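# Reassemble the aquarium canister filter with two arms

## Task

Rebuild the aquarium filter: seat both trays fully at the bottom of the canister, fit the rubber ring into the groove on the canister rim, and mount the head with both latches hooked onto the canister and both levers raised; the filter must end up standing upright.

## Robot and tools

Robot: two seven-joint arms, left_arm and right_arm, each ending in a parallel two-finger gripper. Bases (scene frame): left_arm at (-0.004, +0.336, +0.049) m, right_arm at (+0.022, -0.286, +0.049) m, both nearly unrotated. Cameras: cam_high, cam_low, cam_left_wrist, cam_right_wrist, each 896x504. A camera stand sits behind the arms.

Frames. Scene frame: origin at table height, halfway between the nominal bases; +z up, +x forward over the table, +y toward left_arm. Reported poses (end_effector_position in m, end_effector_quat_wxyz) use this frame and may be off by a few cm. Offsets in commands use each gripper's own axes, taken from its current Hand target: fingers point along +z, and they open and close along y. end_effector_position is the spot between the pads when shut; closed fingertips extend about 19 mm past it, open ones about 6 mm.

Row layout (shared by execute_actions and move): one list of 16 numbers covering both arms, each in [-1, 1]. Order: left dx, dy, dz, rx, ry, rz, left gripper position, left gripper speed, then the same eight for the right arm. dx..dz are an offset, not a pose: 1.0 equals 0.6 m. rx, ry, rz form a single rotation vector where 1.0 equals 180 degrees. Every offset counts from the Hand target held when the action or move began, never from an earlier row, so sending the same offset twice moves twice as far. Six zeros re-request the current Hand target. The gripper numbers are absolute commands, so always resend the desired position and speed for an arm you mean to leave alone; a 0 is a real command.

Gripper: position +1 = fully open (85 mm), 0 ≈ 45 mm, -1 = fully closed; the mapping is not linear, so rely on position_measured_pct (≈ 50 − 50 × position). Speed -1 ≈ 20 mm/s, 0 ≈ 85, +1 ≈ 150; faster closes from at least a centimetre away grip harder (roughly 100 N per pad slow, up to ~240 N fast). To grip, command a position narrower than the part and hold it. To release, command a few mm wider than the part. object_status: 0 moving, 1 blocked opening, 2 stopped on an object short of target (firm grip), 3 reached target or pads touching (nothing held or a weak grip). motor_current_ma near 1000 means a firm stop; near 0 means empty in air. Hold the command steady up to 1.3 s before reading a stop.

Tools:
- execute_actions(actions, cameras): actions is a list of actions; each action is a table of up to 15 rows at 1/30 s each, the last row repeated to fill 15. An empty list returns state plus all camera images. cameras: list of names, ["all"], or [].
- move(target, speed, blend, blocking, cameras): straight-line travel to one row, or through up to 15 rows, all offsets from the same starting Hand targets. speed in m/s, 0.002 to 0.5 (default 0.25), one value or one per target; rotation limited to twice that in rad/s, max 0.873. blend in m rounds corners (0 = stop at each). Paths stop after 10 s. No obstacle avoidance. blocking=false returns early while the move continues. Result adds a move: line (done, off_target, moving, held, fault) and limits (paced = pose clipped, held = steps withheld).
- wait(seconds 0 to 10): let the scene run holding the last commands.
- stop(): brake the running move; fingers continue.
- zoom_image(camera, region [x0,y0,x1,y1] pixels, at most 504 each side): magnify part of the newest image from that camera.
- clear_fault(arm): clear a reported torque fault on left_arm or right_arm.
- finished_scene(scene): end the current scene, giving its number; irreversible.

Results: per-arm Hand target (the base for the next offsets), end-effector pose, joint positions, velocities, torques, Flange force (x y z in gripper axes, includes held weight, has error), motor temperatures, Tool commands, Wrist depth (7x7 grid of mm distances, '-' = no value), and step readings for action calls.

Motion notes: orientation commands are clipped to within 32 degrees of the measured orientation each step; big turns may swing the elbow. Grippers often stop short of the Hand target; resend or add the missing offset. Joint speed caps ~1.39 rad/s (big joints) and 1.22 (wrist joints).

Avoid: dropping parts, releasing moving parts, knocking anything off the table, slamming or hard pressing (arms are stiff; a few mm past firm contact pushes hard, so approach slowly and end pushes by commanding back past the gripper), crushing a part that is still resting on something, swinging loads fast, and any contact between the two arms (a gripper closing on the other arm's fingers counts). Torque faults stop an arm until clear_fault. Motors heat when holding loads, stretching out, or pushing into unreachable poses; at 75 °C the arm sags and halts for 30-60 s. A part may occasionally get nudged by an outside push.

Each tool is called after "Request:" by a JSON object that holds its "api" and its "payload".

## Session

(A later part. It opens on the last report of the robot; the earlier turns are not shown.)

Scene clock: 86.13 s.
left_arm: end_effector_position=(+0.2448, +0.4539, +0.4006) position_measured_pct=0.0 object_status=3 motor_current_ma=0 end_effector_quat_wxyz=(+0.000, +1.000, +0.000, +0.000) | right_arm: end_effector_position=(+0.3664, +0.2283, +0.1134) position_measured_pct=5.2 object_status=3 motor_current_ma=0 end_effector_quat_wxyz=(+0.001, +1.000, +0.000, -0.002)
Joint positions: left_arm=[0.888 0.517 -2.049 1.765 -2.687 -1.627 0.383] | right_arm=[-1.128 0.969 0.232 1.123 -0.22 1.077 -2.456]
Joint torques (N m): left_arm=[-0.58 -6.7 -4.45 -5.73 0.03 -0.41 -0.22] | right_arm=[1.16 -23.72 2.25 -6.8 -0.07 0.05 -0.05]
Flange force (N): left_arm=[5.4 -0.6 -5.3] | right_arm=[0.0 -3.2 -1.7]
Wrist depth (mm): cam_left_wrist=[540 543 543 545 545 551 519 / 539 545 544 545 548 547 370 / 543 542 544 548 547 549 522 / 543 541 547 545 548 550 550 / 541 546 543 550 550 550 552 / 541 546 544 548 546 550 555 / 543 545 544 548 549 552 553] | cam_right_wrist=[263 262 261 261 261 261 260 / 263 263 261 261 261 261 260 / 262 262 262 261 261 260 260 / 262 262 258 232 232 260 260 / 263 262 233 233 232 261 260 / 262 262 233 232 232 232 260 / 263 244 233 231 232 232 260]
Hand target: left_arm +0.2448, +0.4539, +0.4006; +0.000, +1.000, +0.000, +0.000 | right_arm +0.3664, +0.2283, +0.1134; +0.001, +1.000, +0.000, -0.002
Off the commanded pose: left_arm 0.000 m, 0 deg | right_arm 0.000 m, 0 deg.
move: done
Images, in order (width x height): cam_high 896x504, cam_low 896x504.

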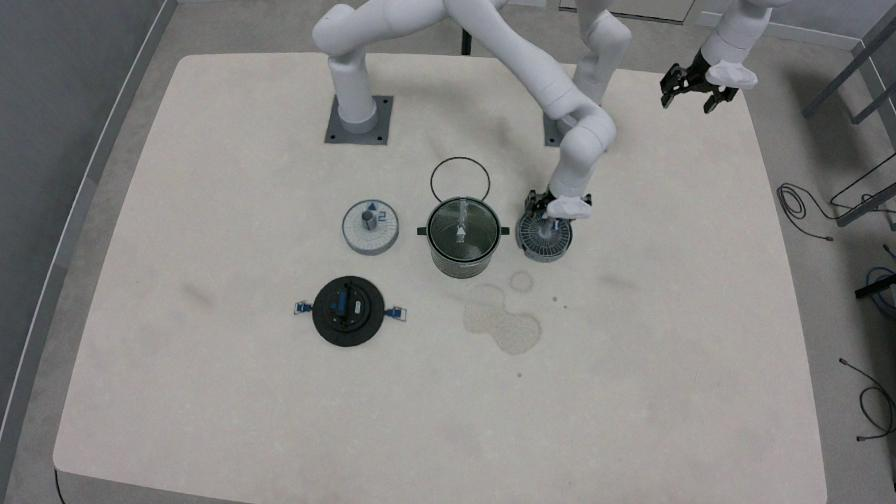

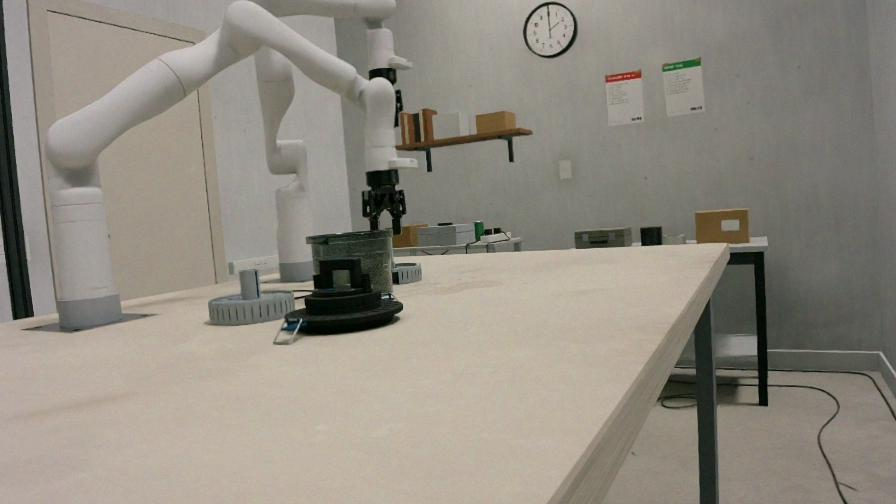

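Request:
{"api": "move", "payload": {"target": [0,0,0,0,0,0,1,1,0,0,0,0,0,0,-0.75,-1]}}

Request:
{"api": "wait", "payload": {"seconds": 1.2, "cameras": ["cam_high"]}}

Request:
{"api": "zoom_image", "payload": {"camera": "cam_high", "region": [490, 160, 610, 280]}}

Scene clock: 90.53 s.
left_arm: end_effector_position=(+0.2448, +0.4539, +0.4006) position_measured_pct=0.0 object_status=3 motor_current_ma=0 end_effector_quat_wxyz=(+0.000, +1.000, +0.000, +0.000) | right_arm: end_effector_position=(+0.3664, +0.2283, +0.1134) position_measured_pct=81.0 object_status=0 motor_current_ma=1000 end_effector_quat_wxyz=(+0.001, +1.000, +0.000, -0.002)
Joint positions: left_arm=[0.888 0.517 -2.049 1.765 -2.687 -1.627 0.383] | right_arm=[-1.128 0.969 0.232 1.123 -0.22 1.077 -2.456]
Joint torques (N m): left_arm=[-0.65 -6.67 -4.39 -5.74 0.05 -0.49 -0.15] | right_arm=[1.01 -20.19 1.82 -5.61 -0.15 -0.36 -0.05]
Flange force (N): left_arm=[4.7 -0.4 -5.2] | right_arm=[-0.2 -2.5 -8.1]
Wrist depth (mm): cam_left_wrist=[542 544 544 546 548 547 522 / 541 543 544 544 547 547 390 / 542 544 546 547 548 547 521 / 540 543 544 548 549 548 549 / 543 543 546 546 548 550 552 / 543 545 547 549 551 548 552 / 542 547 546 548 549 552 553] | cam_right_wrist=[262 262 262 261 261 260 260 / 262 262 262 261 261 261 260 / 263 262 262 261 261 261 260 / 262 262 258 233 232 260 260 / 263 262 233 232 232 261 260 / 262 262 233 232 232 232 260 / 262 244 233 231 232 231 260]
Hand target: left_arm +0.2448, +0.4539, +0.4006; +0.000, +1.000, +0.000, +0.000 | right_arm +0.3664, +0.2283, +0.1134; +0.001, +1.000, +0.000, -0.002
Off the commanded pose: left_arm 0.000 m, 0 deg | right_arm 0.000 m, 0 deg.
move: done

Scene clock: 91.73 s.
left_arm: end_effector_position=(+0.2448, +0.4539, +0.4006) position_measured_pct=0.0 object_status=3 motor_current_ma=0 end_effector_quat_wxyz=(+0.000, +1.000, +0.000, +0.000) | right_arm: end_effector_position=(+0.3664, +0.2283, +0.1134) position_measured_pct=81.0 object_status=2 motor_current_ma=1000 end_effector_quat_wxyz=(+0.001, +1.000, +0.000, -0.002)
Joint positions: left_arm=[0.888 0.517 -2.049 1.765 -2.687 -1.627 0.383] | right_arm=[-1.128 0.969 0.232 1.123 -0.22 1.077 -2.456]
Joint torques (N m): left_arm=[-0.61 -6.71 -4.4 -5.7 0.03 -0.44 -0.17] | right_arm=[1.01 -20.23 1.8 -5.67 -0.13 -0.39 -0.06]
Flange force (N): left_arm=[5.1 -0.4 -5.3] | right_arm=[-0.3 -2.3 -8.0]
Wrist depth (mm): cam_left_wrist=[539 542 546 545 549 549 521 / 541 542 545 548 548 548 389 / 542 543 543 546 548 548 519 / 545 543 546 544 546 547 549 / 541 548 546 546 547 553 551 / 543 546 548 547 550 551 552 / 545 545 547 548 551 551 553] | cam_right_wrist=[263 262 262 261 261 261 260 / 263 262 262 261 261 261 260 / 262 262 261 261 261 261 260 / 262 263 258 233 232 260 260 / 262 262 233 232 232 261 261 / 263 262 233 232 232 232 260 / 262 244 233 231 232 232 260]
Hand target: left_arm +0.2448, +0.4539, +0.4006; +0.000, +1.000, +0.000, +0.000 | right_arm +0.3664, +0.2283, +0.1134; +0.001, +1.000, +0.000, -0.002
Tool commands: left_gripper/position=+1.0 left_gripper/speed=+1.0 right_gripper/position=-0.75 right_gripper/speed=-1.0
Off the commanded pose: left_arm 0.000 m, 0 deg | right_arm 0.000 m, 0 deg.
wait: 1.20 s; at rest by 0.17 s
Images, in order (width x height): cam_high 896x504.

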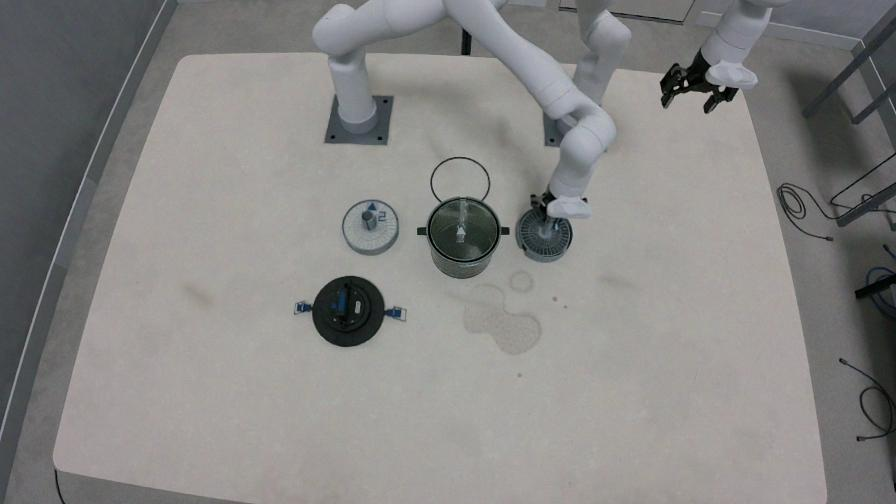

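Scaled by 4.200 from the camera's 896x504 image, which has a finer 1280x720 frame.

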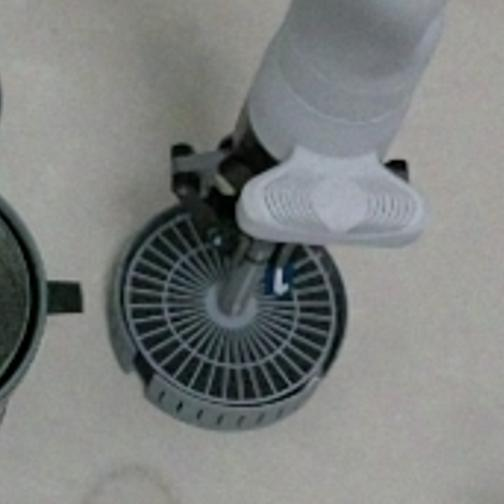

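Request:
{"api": "move", "payload": {"target": [0,0,0,0,0,0,1,1,0,0,-0.31,0,0,0,-0.75,-1], "speed": 0.12, "cameras": ["cam_high","cam_right_wrist","cam_low"]}}

Request:
{"api": "zoom_image", "payload": {"camera": "cam_low", "region": [300, 120, 500, 310]}}

Scene clock: 94.33 s.
left_arm: end_effector_position=(+0.2448, +0.4539, +0.4006) position_measured_pct=0.0 object_status=3 motor_current_ma=0 end_effector_quat_wxyz=(+0.000, +1.000, +0.000, +0.000) | right_arm: end_effector_position=(+0.3672, +0.2286, +0.2994) position_measured_pct=81.0 object_status=2 motor_current_ma=1000 end_effector_quat_wxyz=(+0.001, +1.000, +0.000, -0.002)
Joint positions: left_arm=[0.888 0.517 -2.049 1.765 -2.687 -1.627 0.383] | right_arm=[-1.118 0.824 0.266 0.803 -0.196 1.537 -2.495]
Joint torques (N m): left_arm=[-0.62 -6.76 -4.37 -5.69 0.08 -0.42 -0.2] | right_arm=[1.17 -23.84 1.99 -8.37 -0.06 0.06 -0.04]
Flange force (N): left_arm=[5.0 -0.3 -5.5] | right_arm=[-0.2 -3.0 -1.1]
Wrist depth (mm): cam_left_wrist=[541 541 542 544 549 551 335 / 540 545 544 546 546 551 335 / 542 540 546 546 549 551 346 / 542 544 548 548 549 548 550 / 544 543 548 548 550 550 552 / 543 545 546 547 550 552 552 / 545 544 548 546 549 551 550] | cam_right_wrist=[450 448 447 446 448 446 445 / 449 449 448 447 447 446 446 / 450 448 449 447 446 447 446 / 450 448 233 233 232 447 446 / 450 449 233 232 232 328 444 / 449 233 233 232 232 232 446 / 450 233 233 231 232 232 444]
Hand target: left_arm +0.2448, +0.4539, +0.4006; +0.000, +1.000, +0.000, +0.000 | right_arm +0.3672, +0.2286, +0.2994; +0.001, +1.000, +0.000, -0.002
Off the commanded pose: left_arm 0.000 m, 0 deg | right_arm 0.000 m, 0 deg.
move: done
Images, in order (width x height): cam_high 896x504, cam_low 896x504, cam_right_wrist 896x504.

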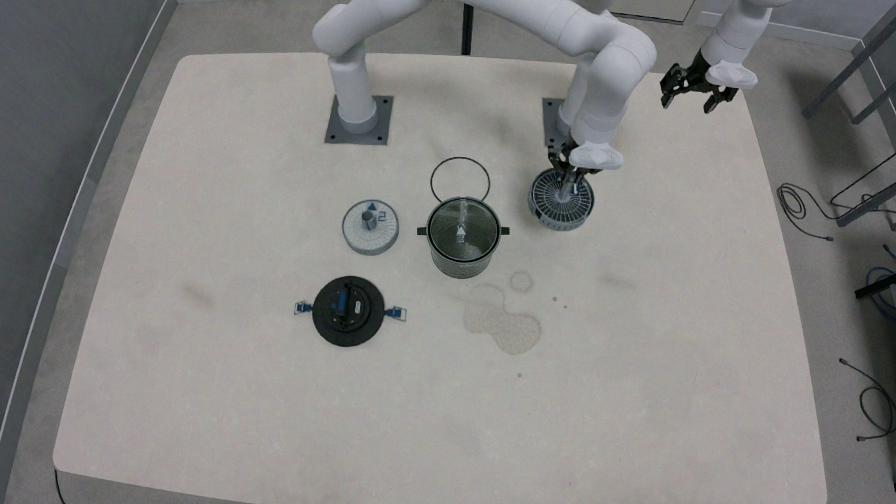

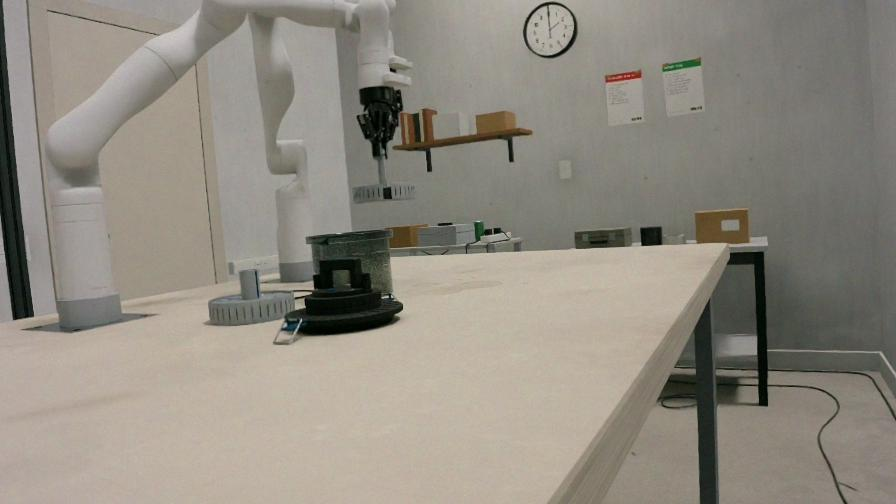

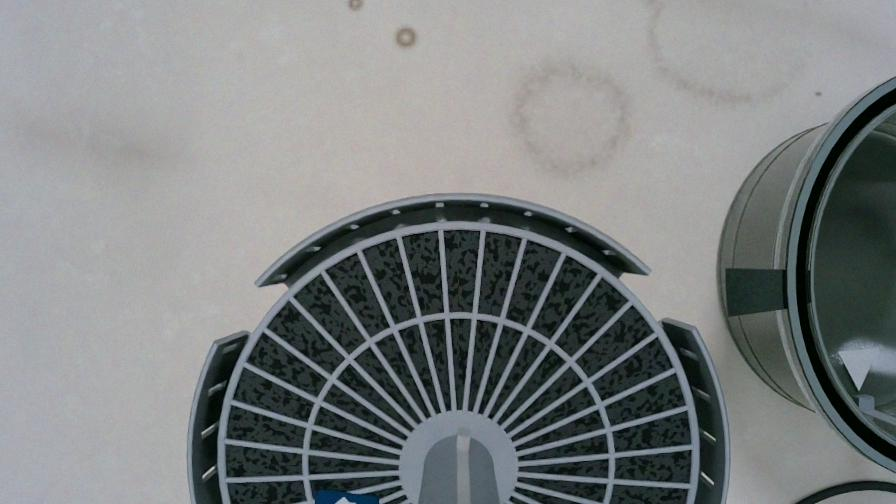

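Scaled by 2.520 from the camera's 896x504 image, which has a finer 1280x720 frame.

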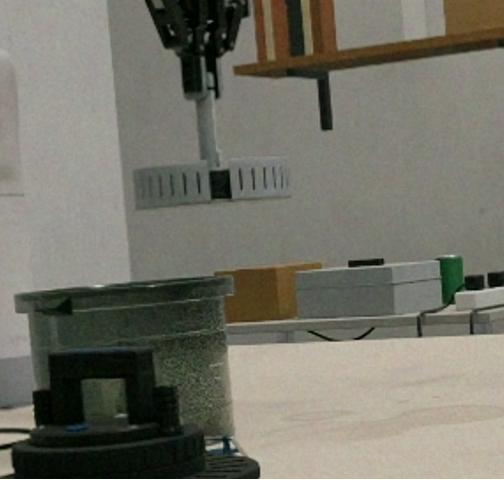

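Request:
{"api": "move", "payload": {"target": [0,0,0,0,0,0,1,1,0.08,0.3432,0,0,0,-0.0544,-0.75,-1], "speed": 0.15, "cameras": ["cam_high","cam_right_wrist","cam_low"]}}

Request:
{"api": "zoom_image", "payload": {"camera": "cam_high", "region": [400, 140, 530, 290]}}

Request:
{"api": "zoom_image", "payload": {"camera": "cam_low", "region": [280, 120, 420, 310]}}

Scene clock: 97.60 s.
left_arm: end_effector_position=(+0.2448, +0.4539, +0.4006) position_measured_pct=0.0 object_status=3 motor_current_ma=0 end_effector_quat_wxyz=(+0.000, +1.000, +0.000, +0.000) | right_arm: end_effector_position=(+0.4152, +0.0227, +0.2995) position_measured_pct=81.0 object_status=2 motor_current_ma=1000 end_effector_quat_wxyz=(+0.001, +0.996, +0.085, -0.002)
Joint positions: left_arm=[0.888 0.517 -2.049 1.765 -2.687 -1.627 0.383] | right_arm=[-0.877 0.505 0.26 1.384 -0.132 1.274 -2.006]
Joint torques (N m): left_arm=[-0.56 -6.66 -4.42 -5.79 0.1 -0.41 -0.2] | right_arm=[1.15 -18.18 1.67 -8.01 -0.07 0.02 -0.07]
Flange force (N): left_arm=[5.1 -0.7 -5.2] | right_arm=[0.5 -2.6 -1.2]
Wrist depth (mm): cam_left_wrist=[539 544 543 545 546 549 548 / 543 544 543 546 546 548 550 / 540 545 546 545 549 547 550 / 542 544 545 546 546 549 552 / 544 543 546 548 549 551 550 / 542 543 547 546 548 551 551 / 544 545 545 548 551 550 552] | cam_right_wrist=[450 451 448 448 448 445 446 / 451 450 449 449 449 446 427 / 451 451 447 448 447 447 446 / 450 449 233 233 232 446 446 / 451 450 233 233 232 447 445 / 450 233 233 233 232 232 437 / 450 233 233 232 232 232 414]
Hand target: left_arm +0.2448, +0.4539, +0.4006; +0.000, +1.000, +0.000, +0.000 | right_arm +0.4152, +0.0227, +0.2995; +0.001, +0.996, +0.085, -0.002
Off the commanded pose: left_arm 0.000 m, 0 deg | right_arm 0.000 m, 0 deg.
move: done
Images, in order (width x height): cam_high 896x504, cam_low 896x504, cam_right_wrist 896x504.

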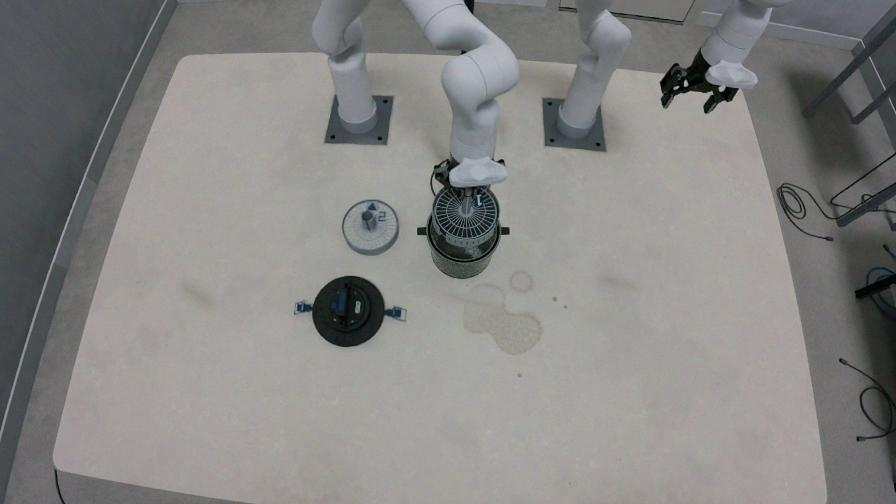

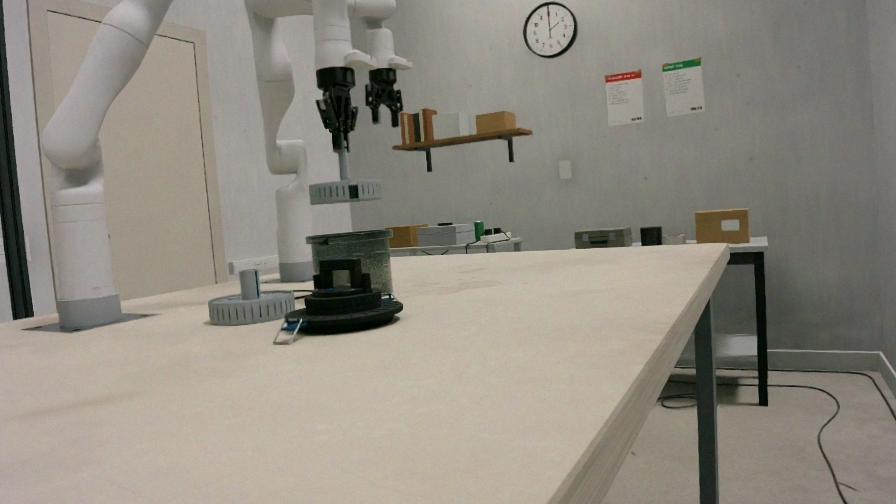

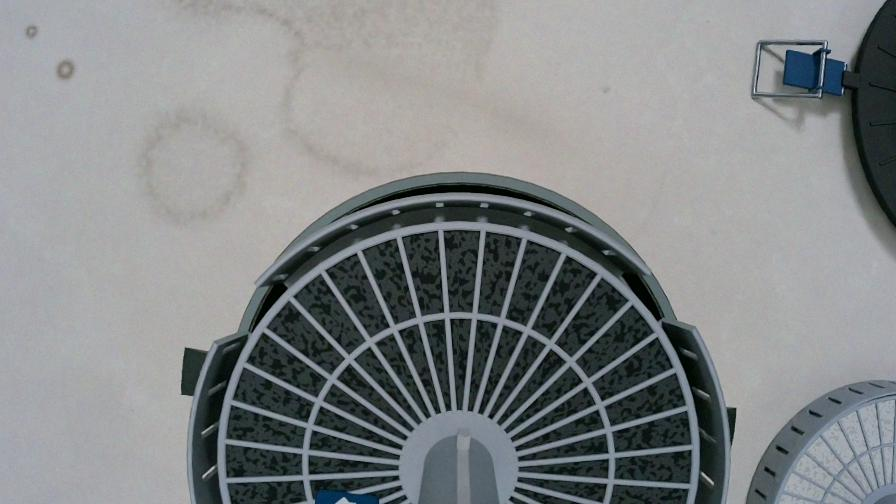

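Scaled by 3.360 from the camera's 896x504 image, which has a finer 1280x720 frame.

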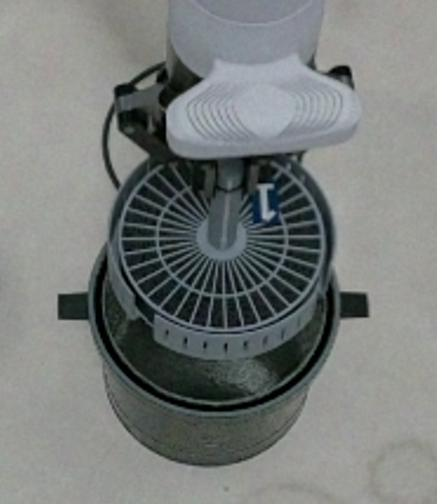

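Scaled by 2.653 from the camera's 896x504 image, which has a finer 1280x720 frame.

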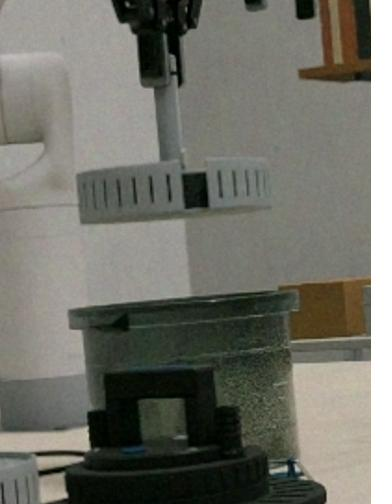

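Request:
{"api": "move", "payload": {"target": [0,0,0,0,0,0,1,1,0,0,0.158,0,0,0,-0.75,-1], "speed": 0.08, "cameras": ["cam_high","cam_right_wrist"]}}

Request:
{"api": "zoom_image", "payload": {"camera": "cam_high", "region": [400, 140, 530, 290]}}

Scene clock: 100.07 s.
left_arm: end_effector_position=(+0.2448, +0.4539, +0.4006) position_measured_pct=0.0 object_status=3 motor_current_ma=0 end_effector_quat_wxyz=(+0.000, +1.000, +0.000, +0.000) | right_arm: end_effector_position=(+0.4148, +0.0226, +0.2047) position_measured_pct=81.0 object_status=2 motor_current_ma=1000 end_effector_quat_wxyz=(+0.001, +0.996, +0.085, -0.002)
Joint positions: left_arm=[0.888 0.517 -2.049 1.765 -2.687 -1.627 0.383] | right_arm=[-0.867 0.6 0.238 1.55 -0.159 1.014 -1.981]
Joint torques (N m): left_arm=[-0.59 -6.69 -4.43 -5.69 0.09 -0.49 -0.22] | right_arm=[1.07 -18.85 1.85 -6.94 -0.08 0.06 -0.05]
Flange force (N): left_arm=[5.2 -0.7 -5.3] | right_arm=[0.7 -2.7 -0.8]
Wrist depth (mm): cam_left_wrist=[543 542 545 543 547 549 548 / 542 540 544 548 546 548 549 / 542 543 545 548 547 550 552 / 544 544 546 547 549 549 551 / 543 543 546 548 547 548 551 / 544 544 548 548 551 550 551 / 544 546 545 548 548 550 554] | cam_right_wrist=[355 354 354 353 352 351 350 / 356 355 353 353 352 350 350 / 354 355 353 232 232 352 352 / 355 353 232 232 232 352 350 / 354 354 233 232 232 231 351 / 355 232 233 232 232 232 350 / 355 233 233 232 232 231 322]
Hand target: left_arm +0.2448, +0.4539, +0.4006; +0.000, +1.000, +0.000, +0.000 | right_arm +0.4148, +0.0226, +0.2047; +0.001, +0.996, +0.085, -0.002
Off the commanded pose: left_arm 0.000 m, 0 deg | right_arm 0.000 m, 0 deg.
move: done
Images, in order (width x height): cam_high 896x504, cam_right_wrist 896x504.

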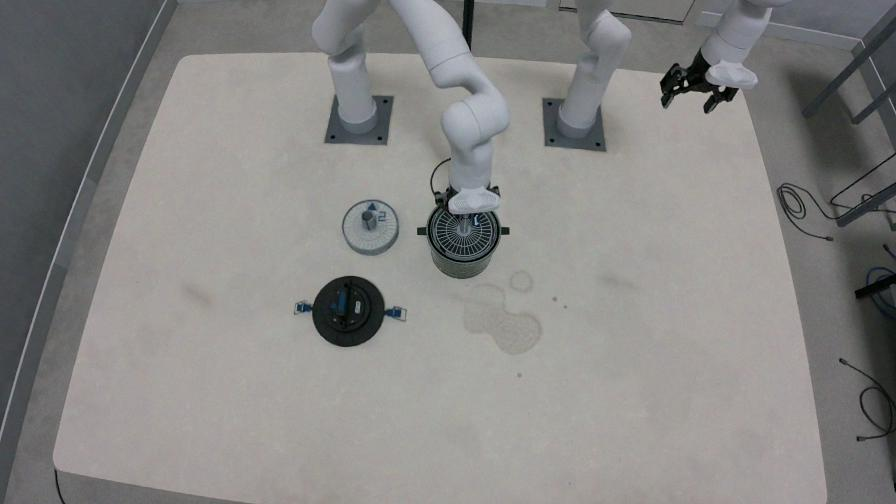

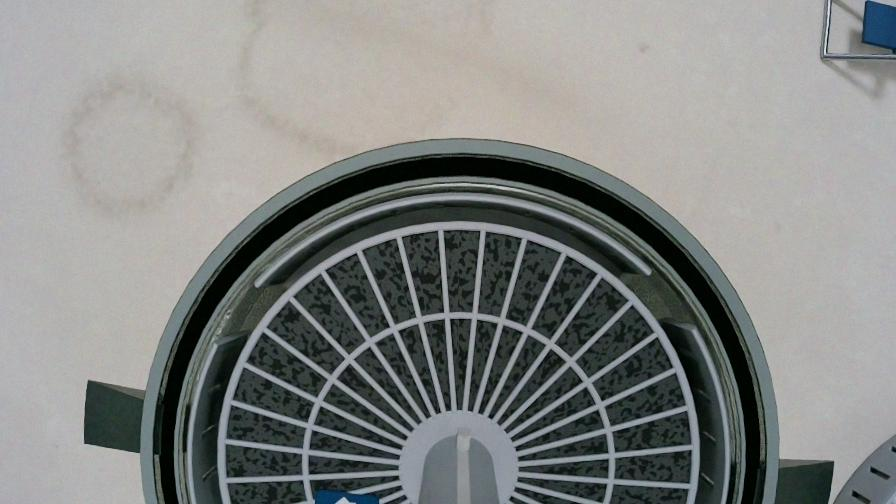

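Scaled by 3.360 from the camera's 896x504 image, which has a finer 1280x720 frame.

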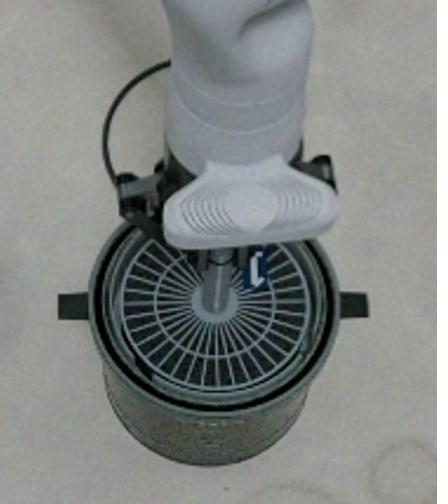

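Request:
{"api": "move", "payload": {"target": [0,0,0,0,0,0,1,1,0.001,0,0.118,0,0,0,-0.75,-1], "speed": 0.06, "cameras": ["cam_right_wrist"]}}

Scene clock: 102.50 s.
left_arm: end_effector_position=(+0.2448, +0.4539, +0.4006) position_measured_pct=0.0 object_status=3 motor_current_ma=0 end_effector_quat_wxyz=(+0.000, +1.000, +0.000, +0.000) | right_arm: end_effector_position=(+0.4151, +0.0225, +0.1339) position_measured_pct=81.0 object_status=2 motor_current_ma=1000 end_effector_quat_wxyz=(+0.001, +0.996, +0.085, -0.002)
Joint positions: left_arm=[0.888 0.517 -2.049 1.765 -2.687 -1.627 0.383] | right_arm=[-0.85 0.703 0.212 1.627 -0.187 0.836 -1.958]
Joint torques (N m): left_arm=[-0.59 -6.74 -4.46 -5.74 0.05 -0.4 -0.13] | right_arm=[1.13 -19.57 1.89 -5.86 -0.07 0.03 -0.04]
Flange force (N): left_arm=[5.2 -0.6 -5.2] | right_arm=[1.0 -3.1 -0.7]
Wrist depth (mm): cam_left_wrist=[540 542 545 545 548 546 549 / 542 541 545 545 548 549 548 / 542 542 545 545 548 549 550 / 542 545 545 548 548 549 550 / 542 544 545 546 547 549 551 / 543 544 546 548 549 550 551 / 544 546 547 548 549 550 550] | cam_right_wrist=[283 283 282 282 282 280 280 / 284 283 282 282 281 281 280 / 283 282 - - - 281 280 / 284 283 233 232 232 - 280 / 283 283 233 232 232 234 281 / 283 233 233 232 232 232 280 / 283 242 233 231 232 232 280]
Hand target: left_arm +0.2448, +0.4539, +0.4006; +0.000, +1.000, +0.000, +0.000 | right_arm +0.4151, +0.0225, +0.1339; +0.001, +0.996, +0.085, -0.002
Off the commanded pose: left_arm 0.000 m, 0 deg | right_arm 0.000 m, 0 deg.
move: done
Images, in order (width x height): cam_right_wrist 896x504.

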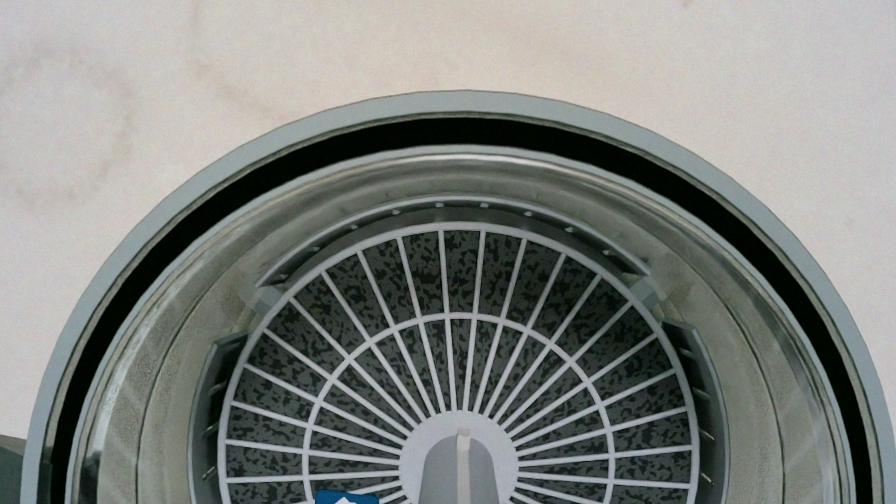

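Request:
{"api": "move", "payload": {"target": [0,0,0,0,0,0,1,1,0,0,0.02,0,0,0,-0.75,-1], "speed": 0.03, "cameras": ["cam_right_wrist"]}}

Request:
{"api": "move", "payload": {"target": [0,0,0,0,0,0,1,1,0,0,0.005,0,0,0,-0.75,-1], "speed": 0.02}}

Scene clock: 103.77 s.
left_arm: end_effector_position=(+0.2448, +0.4539, +0.4006) position_measured_pct=0.0 object_status=3 motor_current_ma=0 end_effector_quat_wxyz=(+0.000, +1.000, +0.000, +0.000) | right_arm: end_effector_position=(+0.4150, +0.0225, +0.1219) position_measured_pct=81.0 object_status=2 motor_current_ma=1000 end_effector_quat_wxyz=(+0.001, +0.996, +0.085, -0.002)
Joint positions: left_arm=[0.888 0.517 -2.049 1.765 -2.687 -1.627 0.383] | right_arm=[-0.847 0.722 0.207 1.636 -0.191 0.807 -1.954]
Joint torques (N m): left_arm=[-0.56 -6.74 -4.35 -5.8 0.02 -0.43 -0.16] | right_arm=[1.07 -19.84 1.92 -5.68 -0.1 0.01 -0.05]
Flange force (N): left_arm=[4.8 -0.4 -5.1] | right_arm=[1.4 -3.1 -0.5]
Wrist depth (mm): cam_left_wrist=[542 543 546 547 545 548 550 / 540 545 545 545 548 549 551 / 543 542 547 546 547 547 552 / 543 543 545 548 549 548 552 / 543 543 546 548 548 548 551 / 543 544 547 549 547 550 553 / 543 544 545 548 548 552 553] | cam_right_wrist=[272 271 270 270 269 269 267 / 271 270 270 270 270 269 268 / 272 - - 270 - - 268 / 271 271 233 233 232 269 268 / 271 271 233 232 232 246 268 / 271 233 233 233 232 232 268 / 271 245 233 231 232 232 268]
Hand target: left_arm +0.2448, +0.4539, +0.4006; +0.000, +1.000, +0.000, +0.000 | right_arm +0.4150, +0.0225, +0.1219; +0.001, +0.996, +0.085, -0.002
Off the commanded pose: left_arm 0.000 m, 0 deg | right_arm 0.000 m, 0 deg.
move: done
Images, in order (width x height): cam_right_wrist 896x504.

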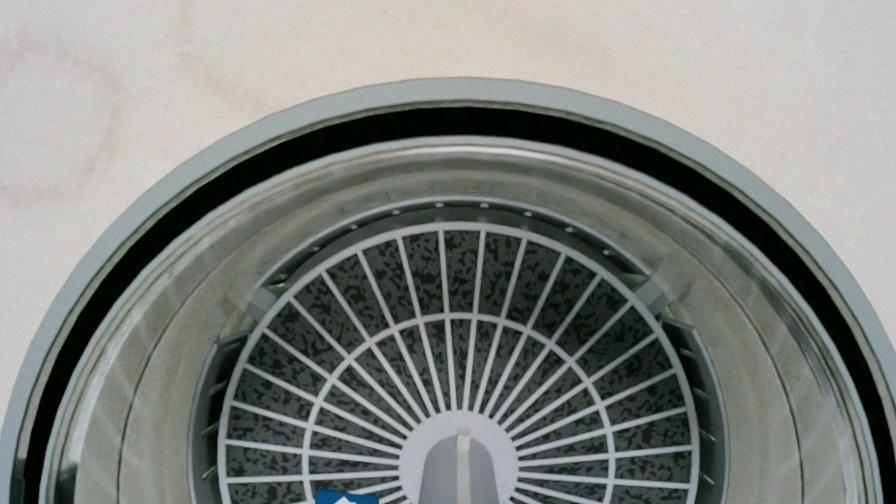

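Scene clock: 104.47 s.
left_arm: end_effector_position=(+0.2448, +0.4539, +0.4006) position_measured_pct=0.0 object_status=3 motor_current_ma=0 end_effector_quat_wxyz=(+0.000, +1.000, +0.000, +0.000) | right_arm: end_effector_position=(+0.4150, +0.0225, +0.1189) position_measured_pct=81.0 object_status=2 motor_current_ma=1000 end_effector_quat_wxyz=(+0.001, +0.996, +0.085, -0.002)
Joint positions: left_arm=[0.888 0.517 -2.049 1.765 -2.687 -1.627 0.383] | right_arm=[-0.846 0.727 0.206 1.639 -0.193 0.8 -1.953]
Joint torques (N m): left_arm=[-0.61 -6.74 -4.41 -5.71 0.03 -0.45 -0.15] | right_arm=[1.08 -19.78 1.97 -5.59 -0.12 0.01 -0.06]
Flange force (N): left_arm=[5.1 -0.5 -5.2] | right_arm=[1.4 -3.1 -0.6]
Wrist depth (mm): cam_left_wrist=[541 541 546 546 547 548 550 / 540 543 544 545 546 548 550 / 543 544 544 547 547 548 553 / 543 544 547 546 548 551 549 / 543 543 545 546 549 548 553 / 544 545 545 547 548 550 552 / 544 545 547 550 549 550 555] | cam_right_wrist=[268 268 267 267 266 265 265 / 269 268 267 267 266 265 266 / 268 - - 267 267 - 266 / 269 268 232 232 232 - 265 / 268 267 233 232 232 249 266 / 268 233 233 232 232 232 266 / 269 245 233 231 232 232 265]
Hand target: left_arm +0.2448, +0.4539, +0.4006; +0.000, +1.000, +0.000, +0.000 | right_arm +0.4150, +0.0225, +0.1189; +0.001, +0.996, +0.085, -0.002
Off the commanded pose: left_arm 0.000 m, 0 deg | right_arm 0.000 m, 0 deg.
move: done

Bosses are entering the notches. Continue.

Request:
{"api": "move", "payload": {"target": [0,0,0,0,0,0,1,1,0,0,0.0035,0,0,0,-0.75,-1], "speed": 0.02}}

Request:
{"api": "move", "payload": {"target": [0,0,0,0,0,0,1,1,0,0,0.003,0,0,0,-0.75,-1], "speed": 0.02}}

Request:
{"api": "move", "payload": {"target": [0,0,0,0,0,0,1,1,0,0,0.002,0,0,0,-0.75,-1], "speed": 0.02, "cameras": ["cam_right_wrist"]}}

Scene clock: 105.93 s.
left_arm: end_effector_position=(+0.2448, +0.4539, +0.4006) position_measured_pct=0.0 object_status=3 motor_current_ma=0 end_effector_quat_wxyz=(+0.000, +1.000, +0.000, +0.000) | right_arm: end_effector_position=(+0.4151, +0.0225, +0.1169) position_measured_pct=81.0 object_status=2 motor_current_ma=1000 end_effector_quat_wxyz=(+0.001, +0.996, +0.085, -0.002)
Joint positions: left_arm=[0.888 0.517 -2.049 1.765 -2.687 -1.627 0.383] | right_arm=[-0.846 0.731 0.205 1.64 -0.193 0.795 -1.952]
Joint torques (N m): left_arm=[-0.64 -6.77 -4.37 -5.72 0.05 -0.42 -0.19] | right_arm=[1.74 -11.47 1.67 -3.99 0 -1.63 -0.07]
Flange force (N): left_arm=[4.9 -0.1 -5.4] | right_arm=[-3.6 -1.9 -19.8]
Wrist depth (mm): cam_left_wrist=[540 543 543 547 547 548 550 / 543 544 543 546 547 546 551 / 542 543 544 546 546 548 549 / 541 544 547 548 547 548 551 / 543 544 546 546 549 552 553 / 544 544 546 548 549 552 550 / 542 546 548 549 550 552 553] | cam_right_wrist=[267 266 266 265 264 264 264 / 267 266 266 - 265 264 264 / 267 - - 265 264 - 264 / 266 267 232 232 232 - 264 / 267 266 233 233 232 248 264 / 266 233 233 232 232 232 264 / 267 243 233 232 232 232 264]
Hand target: left_arm +0.2448, +0.4539, +0.4006; +0.000, +1.000, +0.000, +0.000 | right_arm +0.4150, +0.0225, +0.1168; +0.001, +0.996, +0.085, -0.002
Off the commanded pose: left_arm 0.000 m, 0 deg | right_arm 0.000 m, 0 deg.
move: done

Scene clock: 106.63 s.
left_arm: end_effector_position=(+0.2448, +0.4539, +0.4006) position_measured_pct=0.0 object_status=3 motor_current_ma=0 end_effector_quat_wxyz=(+0.000, +1.000, +0.000, +0.000) | right_arm: end_effector_position=(+0.4151, +0.0226, +0.1151) position_measured_pct=81.0 object_status=2 motor_current_ma=1000 end_effector_quat_wxyz=(+0.000, +0.996, +0.085, -0.002)
Joint positions: left_arm=[0.888 0.517 -2.049 1.765 -2.687 -1.627 0.383] | right_arm=[-0.845 0.734 0.204 1.641 -0.194 0.79 -1.951]
Joint torques (N m): left_arm=[-0.53 -6.79 -4.45 -5.74 0.08 -0.42 -0.22] | right_arm=[1.21 13.4 -1.4 3.69 -0.5 -4.31 -0.07]
Flange force (N): left_arm=[5.4 -0.7 -5.2] | right_arm=[-9.4 2.3 -74.6]
Wrist depth (mm): cam_left_wrist=[540 540 544 545 548 549 549 / 542 544 545 548 547 549 552 / 540 542 545 548 547 550 551 / 544 543 543 547 547 548 551 / 543 543 545 547 548 550 551 / 544 545 548 549 550 551 552 / 544 546 547 549 549 552 553] | cam_right_wrist=[267 267 266 265 265 264 264 / 267 266 266 - 265 265 263 / 267 - - 265 - - 263 / 267 267 233 232 232 - 263 / 267 266 233 232 232 249 264 / 267 233 233 232 232 232 263 / 266 242 233 231 232 232 264]
Hand target: left_arm +0.2448, +0.4539, +0.4006; +0.000, +1.000, +0.000, +0.000 | right_arm +0.4150, +0.0225, +0.1150; +0.001, +0.996, +0.085, -0.002
Off the commanded pose: left_arm 0.000 m, 0 deg | right_arm 0.000 m, 0 deg.
move: done

Scene clock: 107.33 s.
left_arm: end_effector_position=(+0.2448, +0.4539, +0.4006) position_measured_pct=0.0 object_status=3 motor_current_ma=0 end_effector_quat_wxyz=(+0.000, +1.000, +0.000, +0.000) | right_arm: end_effector_position=(+0.4150, +0.0225, +0.1137) position_measured_pct=81.0 object_status=2 motor_current_ma=1000 end_effector_quat_wxyz=(+0.001, +0.996, +0.085, -0.002)
Joint positions: left_arm=[0.888 0.517 -2.049 1.765 -2.687 -1.627 0.383] | right_arm=[-0.845 0.736 0.203 1.642 -0.195 0.787 -1.951]
Joint torques (N m): left_arm=[-0.65 -6.78 -4.37 -5.71 0.03 -0.46 -0.23] | right_arm=[0.85 20.01 -2.4 8.8 -0.5 -2.98 -0.05]
Flange force (N): left_arm=[4.9 -0.1 -5.3] | right_arm=[-4.1 0.2 -86.4]
Wrist depth (mm): cam_left_wrist=[543 543 544 545 547 550 549 / 542 543 544 547 548 551 549 / 541 543 543 547 548 552 551 / 541 544 546 549 549 550 553 / 542 544 546 548 548 548 551 / 543 545 549 548 550 551 553 / 544 545 547 548 550 553 552] | cam_right_wrist=[266 266 265 264 264 263 263 / 266 265 265 - 264 264 263 / 266 - - 264 - - 263 / 266 266 232 232 232 - 262 / 266 265 232 231 231 248 263 / 266 232 232 231 231 230 262 / 265 243 231 230 231 230 262]
Hand target: left_arm +0.2448, +0.4539, +0.4006; +0.000, +1.000, +0.000, +0.000 | right_arm +0.4150, +0.0225, +0.1138; +0.001, +0.996, +0.085, -0.002
Off the commanded pose: left_arm 0.000 m, 0 deg | right_arm 0.000 m, 0 deg.
move: done
Images, in order (width x height): cam_right_wrist 896x504.

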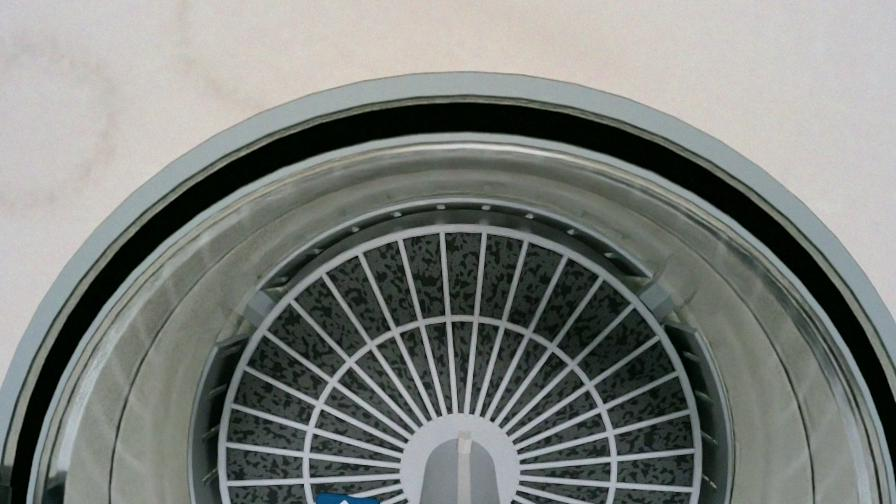

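Request:
{"api": "move", "payload": {"target": [[0,0,0,0,0,0,1,1,0,0,-0.0033,0,0,0,-0.75,-1],[0,0,0,0,0,0,1,1,0,0,-0.0033,0,0,0,-0.1,0],[0,0,0,0,0,0,1,1,0,0,-0.3,0,0,0,-0.1,0],[0,0,0,0,0,0,1,1,-0.08,0,-0.45,0,0,0.0544,0.5,0]], "speed": [0.02,0.05,0.12,0.12], "cameras": ["cam_right_wrist"]}}

Request:
{"api": "zoom_image", "payload": {"camera": "cam_right_wrist", "region": [250, 50, 700, 500]}}

Scene clock: 113.43 s.
left_arm: end_effector_position=(+0.2448, +0.4539, +0.4006) position_measured_pct=0.0 object_status=3 motor_current_ma=0 end_effector_quat_wxyz=(+0.000, +1.000, +0.000, +0.000) | right_arm: end_effector_position=(+0.3688, +0.0147, +0.3840) position_measured_pct=25.1 object_status=0 motor_current_ma=0 end_effector_quat_wxyz=(+0.001, +1.000, +0.000, -0.002)
Joint positions: left_arm=[0.888 0.517 -2.049 1.765 -2.687 -1.627 0.383] | right_arm=[-0.97 0.365 0.302 1.328 -0.108 1.469 -2.242]
Joint torques (N m): left_arm=[-0.59 -6.72 -4.37 -5.74 0.07 -0.46 -0.15] | right_arm=[1.1 -15.39 1.42 -7.97 -0.04 0 -0.07]
Flange force (N): left_arm=[4.8 -0.5 -5.2] | right_arm=[0.0 -2.8 -2.9]
Wrist depth (mm): cam_left_wrist=[541 545 544 545 548 549 548 / 540 543 546 545 546 548 549 / 542 542 545 545 549 547 549 / 540 545 543 548 548 550 552 / 543 544 546 548 548 550 552 / 545 546 546 546 551 552 554 / 545 543 545 549 550 550 553] | cam_right_wrist=[533 537 534 532 533 532 488 / 537 533 536 531 532 530 510 / 535 533 500 500 518 531 530 / 536 535 502 499 499 534 500 / 535 535 499 499 500 532 499 / 534 536 533 517 531 532 496 / 537 533 533 530 532 533 530]
Hand target: left_arm +0.2448, +0.4539, +0.4006; +0.000, +1.000, +0.000, +0.000 | right_arm +0.3688, +0.0147, +0.3840; +0.001, +1.000, +0.000, -0.002
Off the commanded pose: left_arm 0.000 m, 0 deg | right_arm 0.000 m, 0 deg.
move: done
Images, in order (width x height): cam_right_wrist 896x504.

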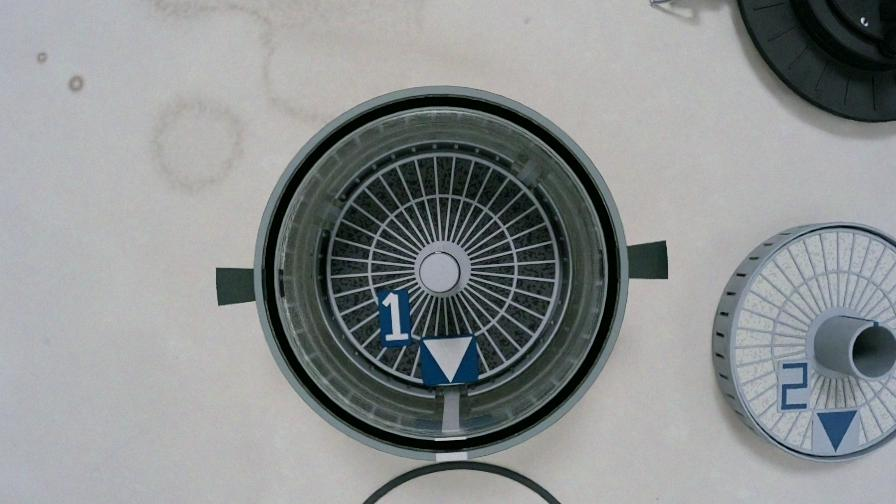

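Scaled by 1.120 from the camera's 896x504 image, which has a finer 1280x720 frame.

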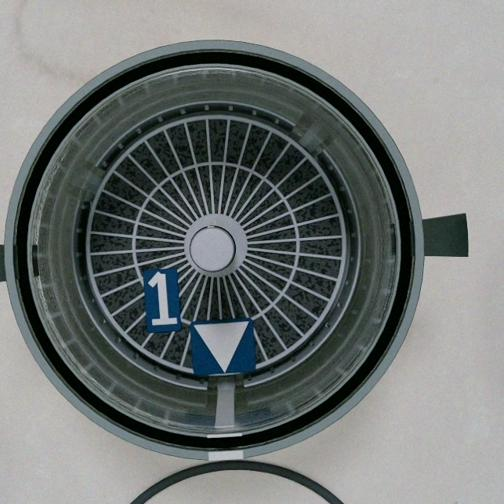

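Request:
{"api": "move", "payload": {"target": [0,0,0,0,0,0,1,1,-0.0793,0.3705,0.043,0,0,0,0.5,0], "speed": 0.25, "cameras": ["cam_right_wrist"]}}

Request:
{"api": "zoom_image", "payload": {"camera": "cam_right_wrist", "region": [310, 110, 610, 410]}}

Scene clock: 117.33 s.
left_arm: end_effector_position=(+0.2448, +0.4539, +0.4006) position_measured_pct=0.0 object_status=3 motor_current_ma=0 end_effector_quat_wxyz=(+0.000, +1.000, +0.000, +0.000) | right_arm: end_effector_position=(+0.3212, -0.2076, +0.3587) position_measured_pct=25.1 object_status=3 motor_current_ma=0 end_effector_quat_wxyz=(+0.001, +1.000, +0.000, -0.002)
Joint positions: left_arm=[0.888 0.517 -2.049 1.765 -2.687 -1.627 0.383] | right_arm=[-0.769 0.005 0.434 1.84 -0.002 1.301 -1.902]
Joint torques (N m): left_arm=[-0.63 -6.75 -4.42 -5.66 0.08 -0.48 -0.18] | right_arm=[1.14 -7.69 0.33 -7.74 -0.08 0.02 -0.06]
Flange force (N): left_arm=[5.1 -0.5 -5.4] | right_arm=[0.4 -2.4 -3.0]
Wrist depth (mm): cam_left_wrist=[540 543 545 544 547 551 549 / 541 542 545 545 547 549 551 / 541 545 546 546 546 550 552 / 540 543 548 548 549 548 553 / 543 543 548 547 551 550 552 / 544 545 544 547 552 551 553 / 544 544 545 550 551 550 552] | cam_right_wrist=[511 510 509 509 507 506 506 / 478 510 510 507 506 506 506 / 477 508 508 477 479 508 505 / 475 509 508 477 477 504 505 / 510 508 508 476 476 505 505 / 511 508 507 508 506 505 506 / 510 508 510 508 506 506 504]
Hand target: left_arm +0.2448, +0.4539, +0.4006; +0.000, +1.000, +0.000, +0.000 | right_arm +0.3211, -0.2076, +0.3587; +0.001, +1.000, +0.000, -0.002
Off the commanded pose: left_arm 0.000 m, 0 deg | right_arm 0.000 m, 0 deg.
move: done
Images, in order (width x height): cam_right_wrist 896x504.

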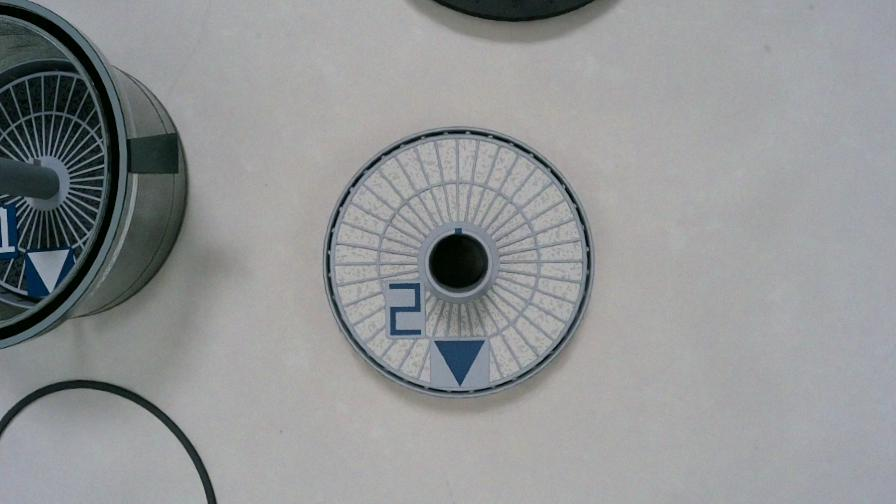

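Scaled by 1.680 from the camera's 896x504 image, which has a finer 1280x720 frame.

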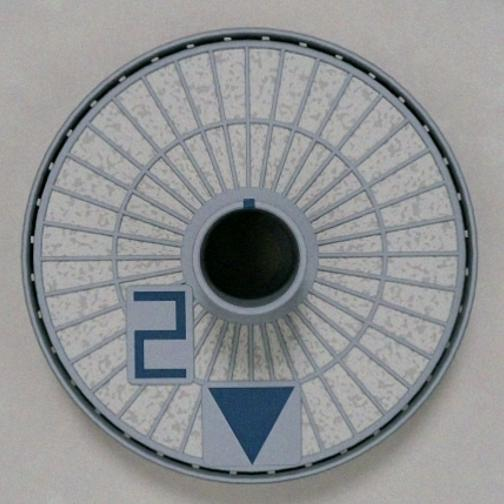

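Request:
{"api": "move", "payload": {"target": [[0,0,0,0,0,0,1,1,0.0868,0.0007,0.38,0,0,0,0.5,0],[0,0,0,0,0,0,1,1,0.0868,0.0007,0.5,0,0,0,0.5,0],[0,0,0,0,0,0,1,1,0.0868,0.0007,0.5,0,0,0,-0.5,-1]], "speed": [0.2,0.1,0.1], "cameras": ["cam_low"]}}

Request:
{"api": "wait", "payload": {"seconds": 1.2}}

Scene clock: 123.10 s.
left_arm: end_effector_position=(+0.2448, +0.4539, +0.4006) position_measured_pct=0.0 object_status=3 motor_current_ma=0 end_effector_quat_wxyz=(+0.000, +1.000, +0.000, +0.000) | right_arm: end_effector_position=(+0.3720, -0.2084, +0.0585) position_measured_pct=64.5 object_status=0 motor_current_ma=1000 end_effector_quat_wxyz=(+0.001, +1.000, +0.000, -0.002)
Joint positions: left_arm=[0.888 0.517 -2.049 1.765 -2.687 -1.627 0.383] | right_arm=[-0.458 0.673 0.23 2.161 -0.421 0.354 -1.446]
Joint torques (N m): left_arm=[-0.62 -6.82 -4.45 -5.7 0.04 -0.45 -0.17] | right_arm=[0.87 -9.93 0.68 -2.32 -0.4 -0.91 -0.11]
Flange force (N): left_arm=[5.3 -0.4 -5.2] | right_arm=[-1.0 -2.0 -19.4]
Wrist depth (mm): cam_left_wrist=[541 542 543 546 548 548 550 / 541 543 546 545 548 547 550 / 544 543 546 548 548 549 550 / 543 545 545 548 548 549 551 / 543 543 545 548 547 551 549 / 542 546 547 547 549 552 551 / 545 546 549 547 549 553 552] | cam_right_wrist=[208 207 207 206 206 206 205 / 208 207 207 207 206 206 205 / 207 207 207 206 206 206 206 / 207 207 176 176 175 206 205 / 207 176 176 176 175 175 205 / 207 176 176 176 175 175 205 / 207 176 176 174 175 175 175]
Hand target: left_arm +0.2448, +0.4539, +0.4006; +0.000, +1.000, +0.000, +0.000 | right_arm +0.3720, -0.2084, +0.0585; +0.001, +1.000, +0.000, -0.002
Off the commanded pose: left_arm 0.000 m, 0 deg | right_arm 0.000 m, 0 deg.
move: done
Images, in order (width x height): cam_low 896x504.

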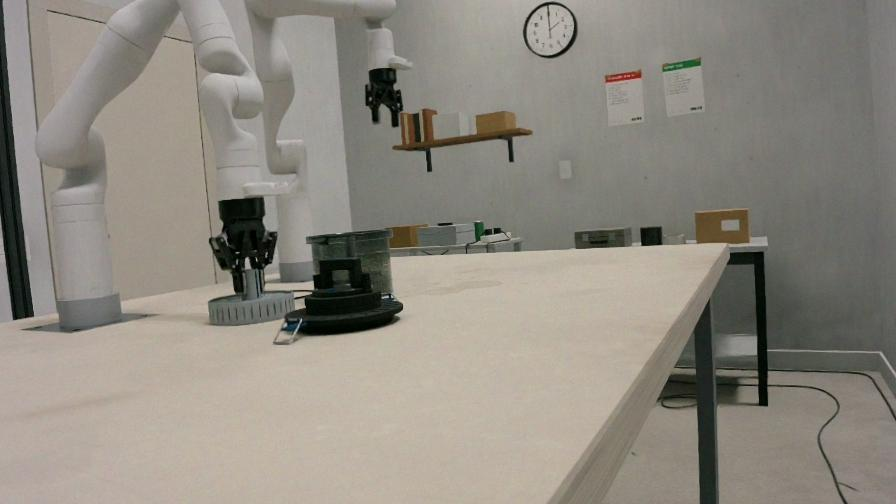

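Scene clock: 124.30 s.
left_arm: end_effector_position=(+0.2448, +0.4539, +0.4006) position_measured_pct=0.0 object_status=3 motor_current_ma=0 end_effector_quat_wxyz=(+0.000, +1.000, +0.000, +0.000) | right_arm: end_effector_position=(+0.3720, -0.2084, +0.0585) position_measured_pct=64.5 object_status=2 motor_current_ma=1000 end_effector_quat_wxyz=(+0.001, +1.000, +0.000, -0.002)
Joint positions: left_arm=[0.888 0.517 -2.049 1.765 -2.687 -1.627 0.383] | right_arm=[-0.458 0.673 0.23 2.161 -0.421 0.354 -1.446]
Joint torques (N m): left_arm=[-0.58 -6.66 -4.41 -5.66 0.01 -0.5 -0.21] | right_arm=[0.84 -9.94 0.71 -2.31 -0.47 -0.92 -0.1]
Flange force (N): left_arm=[5.3 -0.7 -5.3] | right_arm=[-0.9 -1.9 -19.4]
Wrist depth (mm): cam_left_wrist=[539 542 543 547 547 547 551 / 542 543 544 547 547 549 550 / 540 543 544 548 548 549 551 / 543 544 547 545 550 550 551 / 543 545 544 545 547 550 549 / 544 546 546 548 550 552 554 / 543 544 548 550 549 552 554] | cam_right_wrist=[208 207 207 207 206 206 206 / 208 207 207 207 206 206 205 / 208 207 207 207 206 206 205 / 207 207 176 175 175 206 206 / 207 176 176 175 175 175 205 / 208 176 176 176 175 175 205 / 207 176 176 174 175 175 175]
Hand target: left_arm +0.2448, +0.4539, +0.4006; +0.000, +1.000, +0.000, +0.000 | right_arm +0.3720, -0.2084, +0.0585; +0.001, +1.000, +0.000, -0.002
Tool commands: left_gripper/position=+1.0 left_gripper/speed=+1.0 right_gripper/position=-0.5 right_gripper/speed=-1.0
Off the commanded pose: left_arm 0.000 m, 0 deg | right_arm 0.000 m, 0 deg.
wait: 1.20 s; at rest by 0.17 s


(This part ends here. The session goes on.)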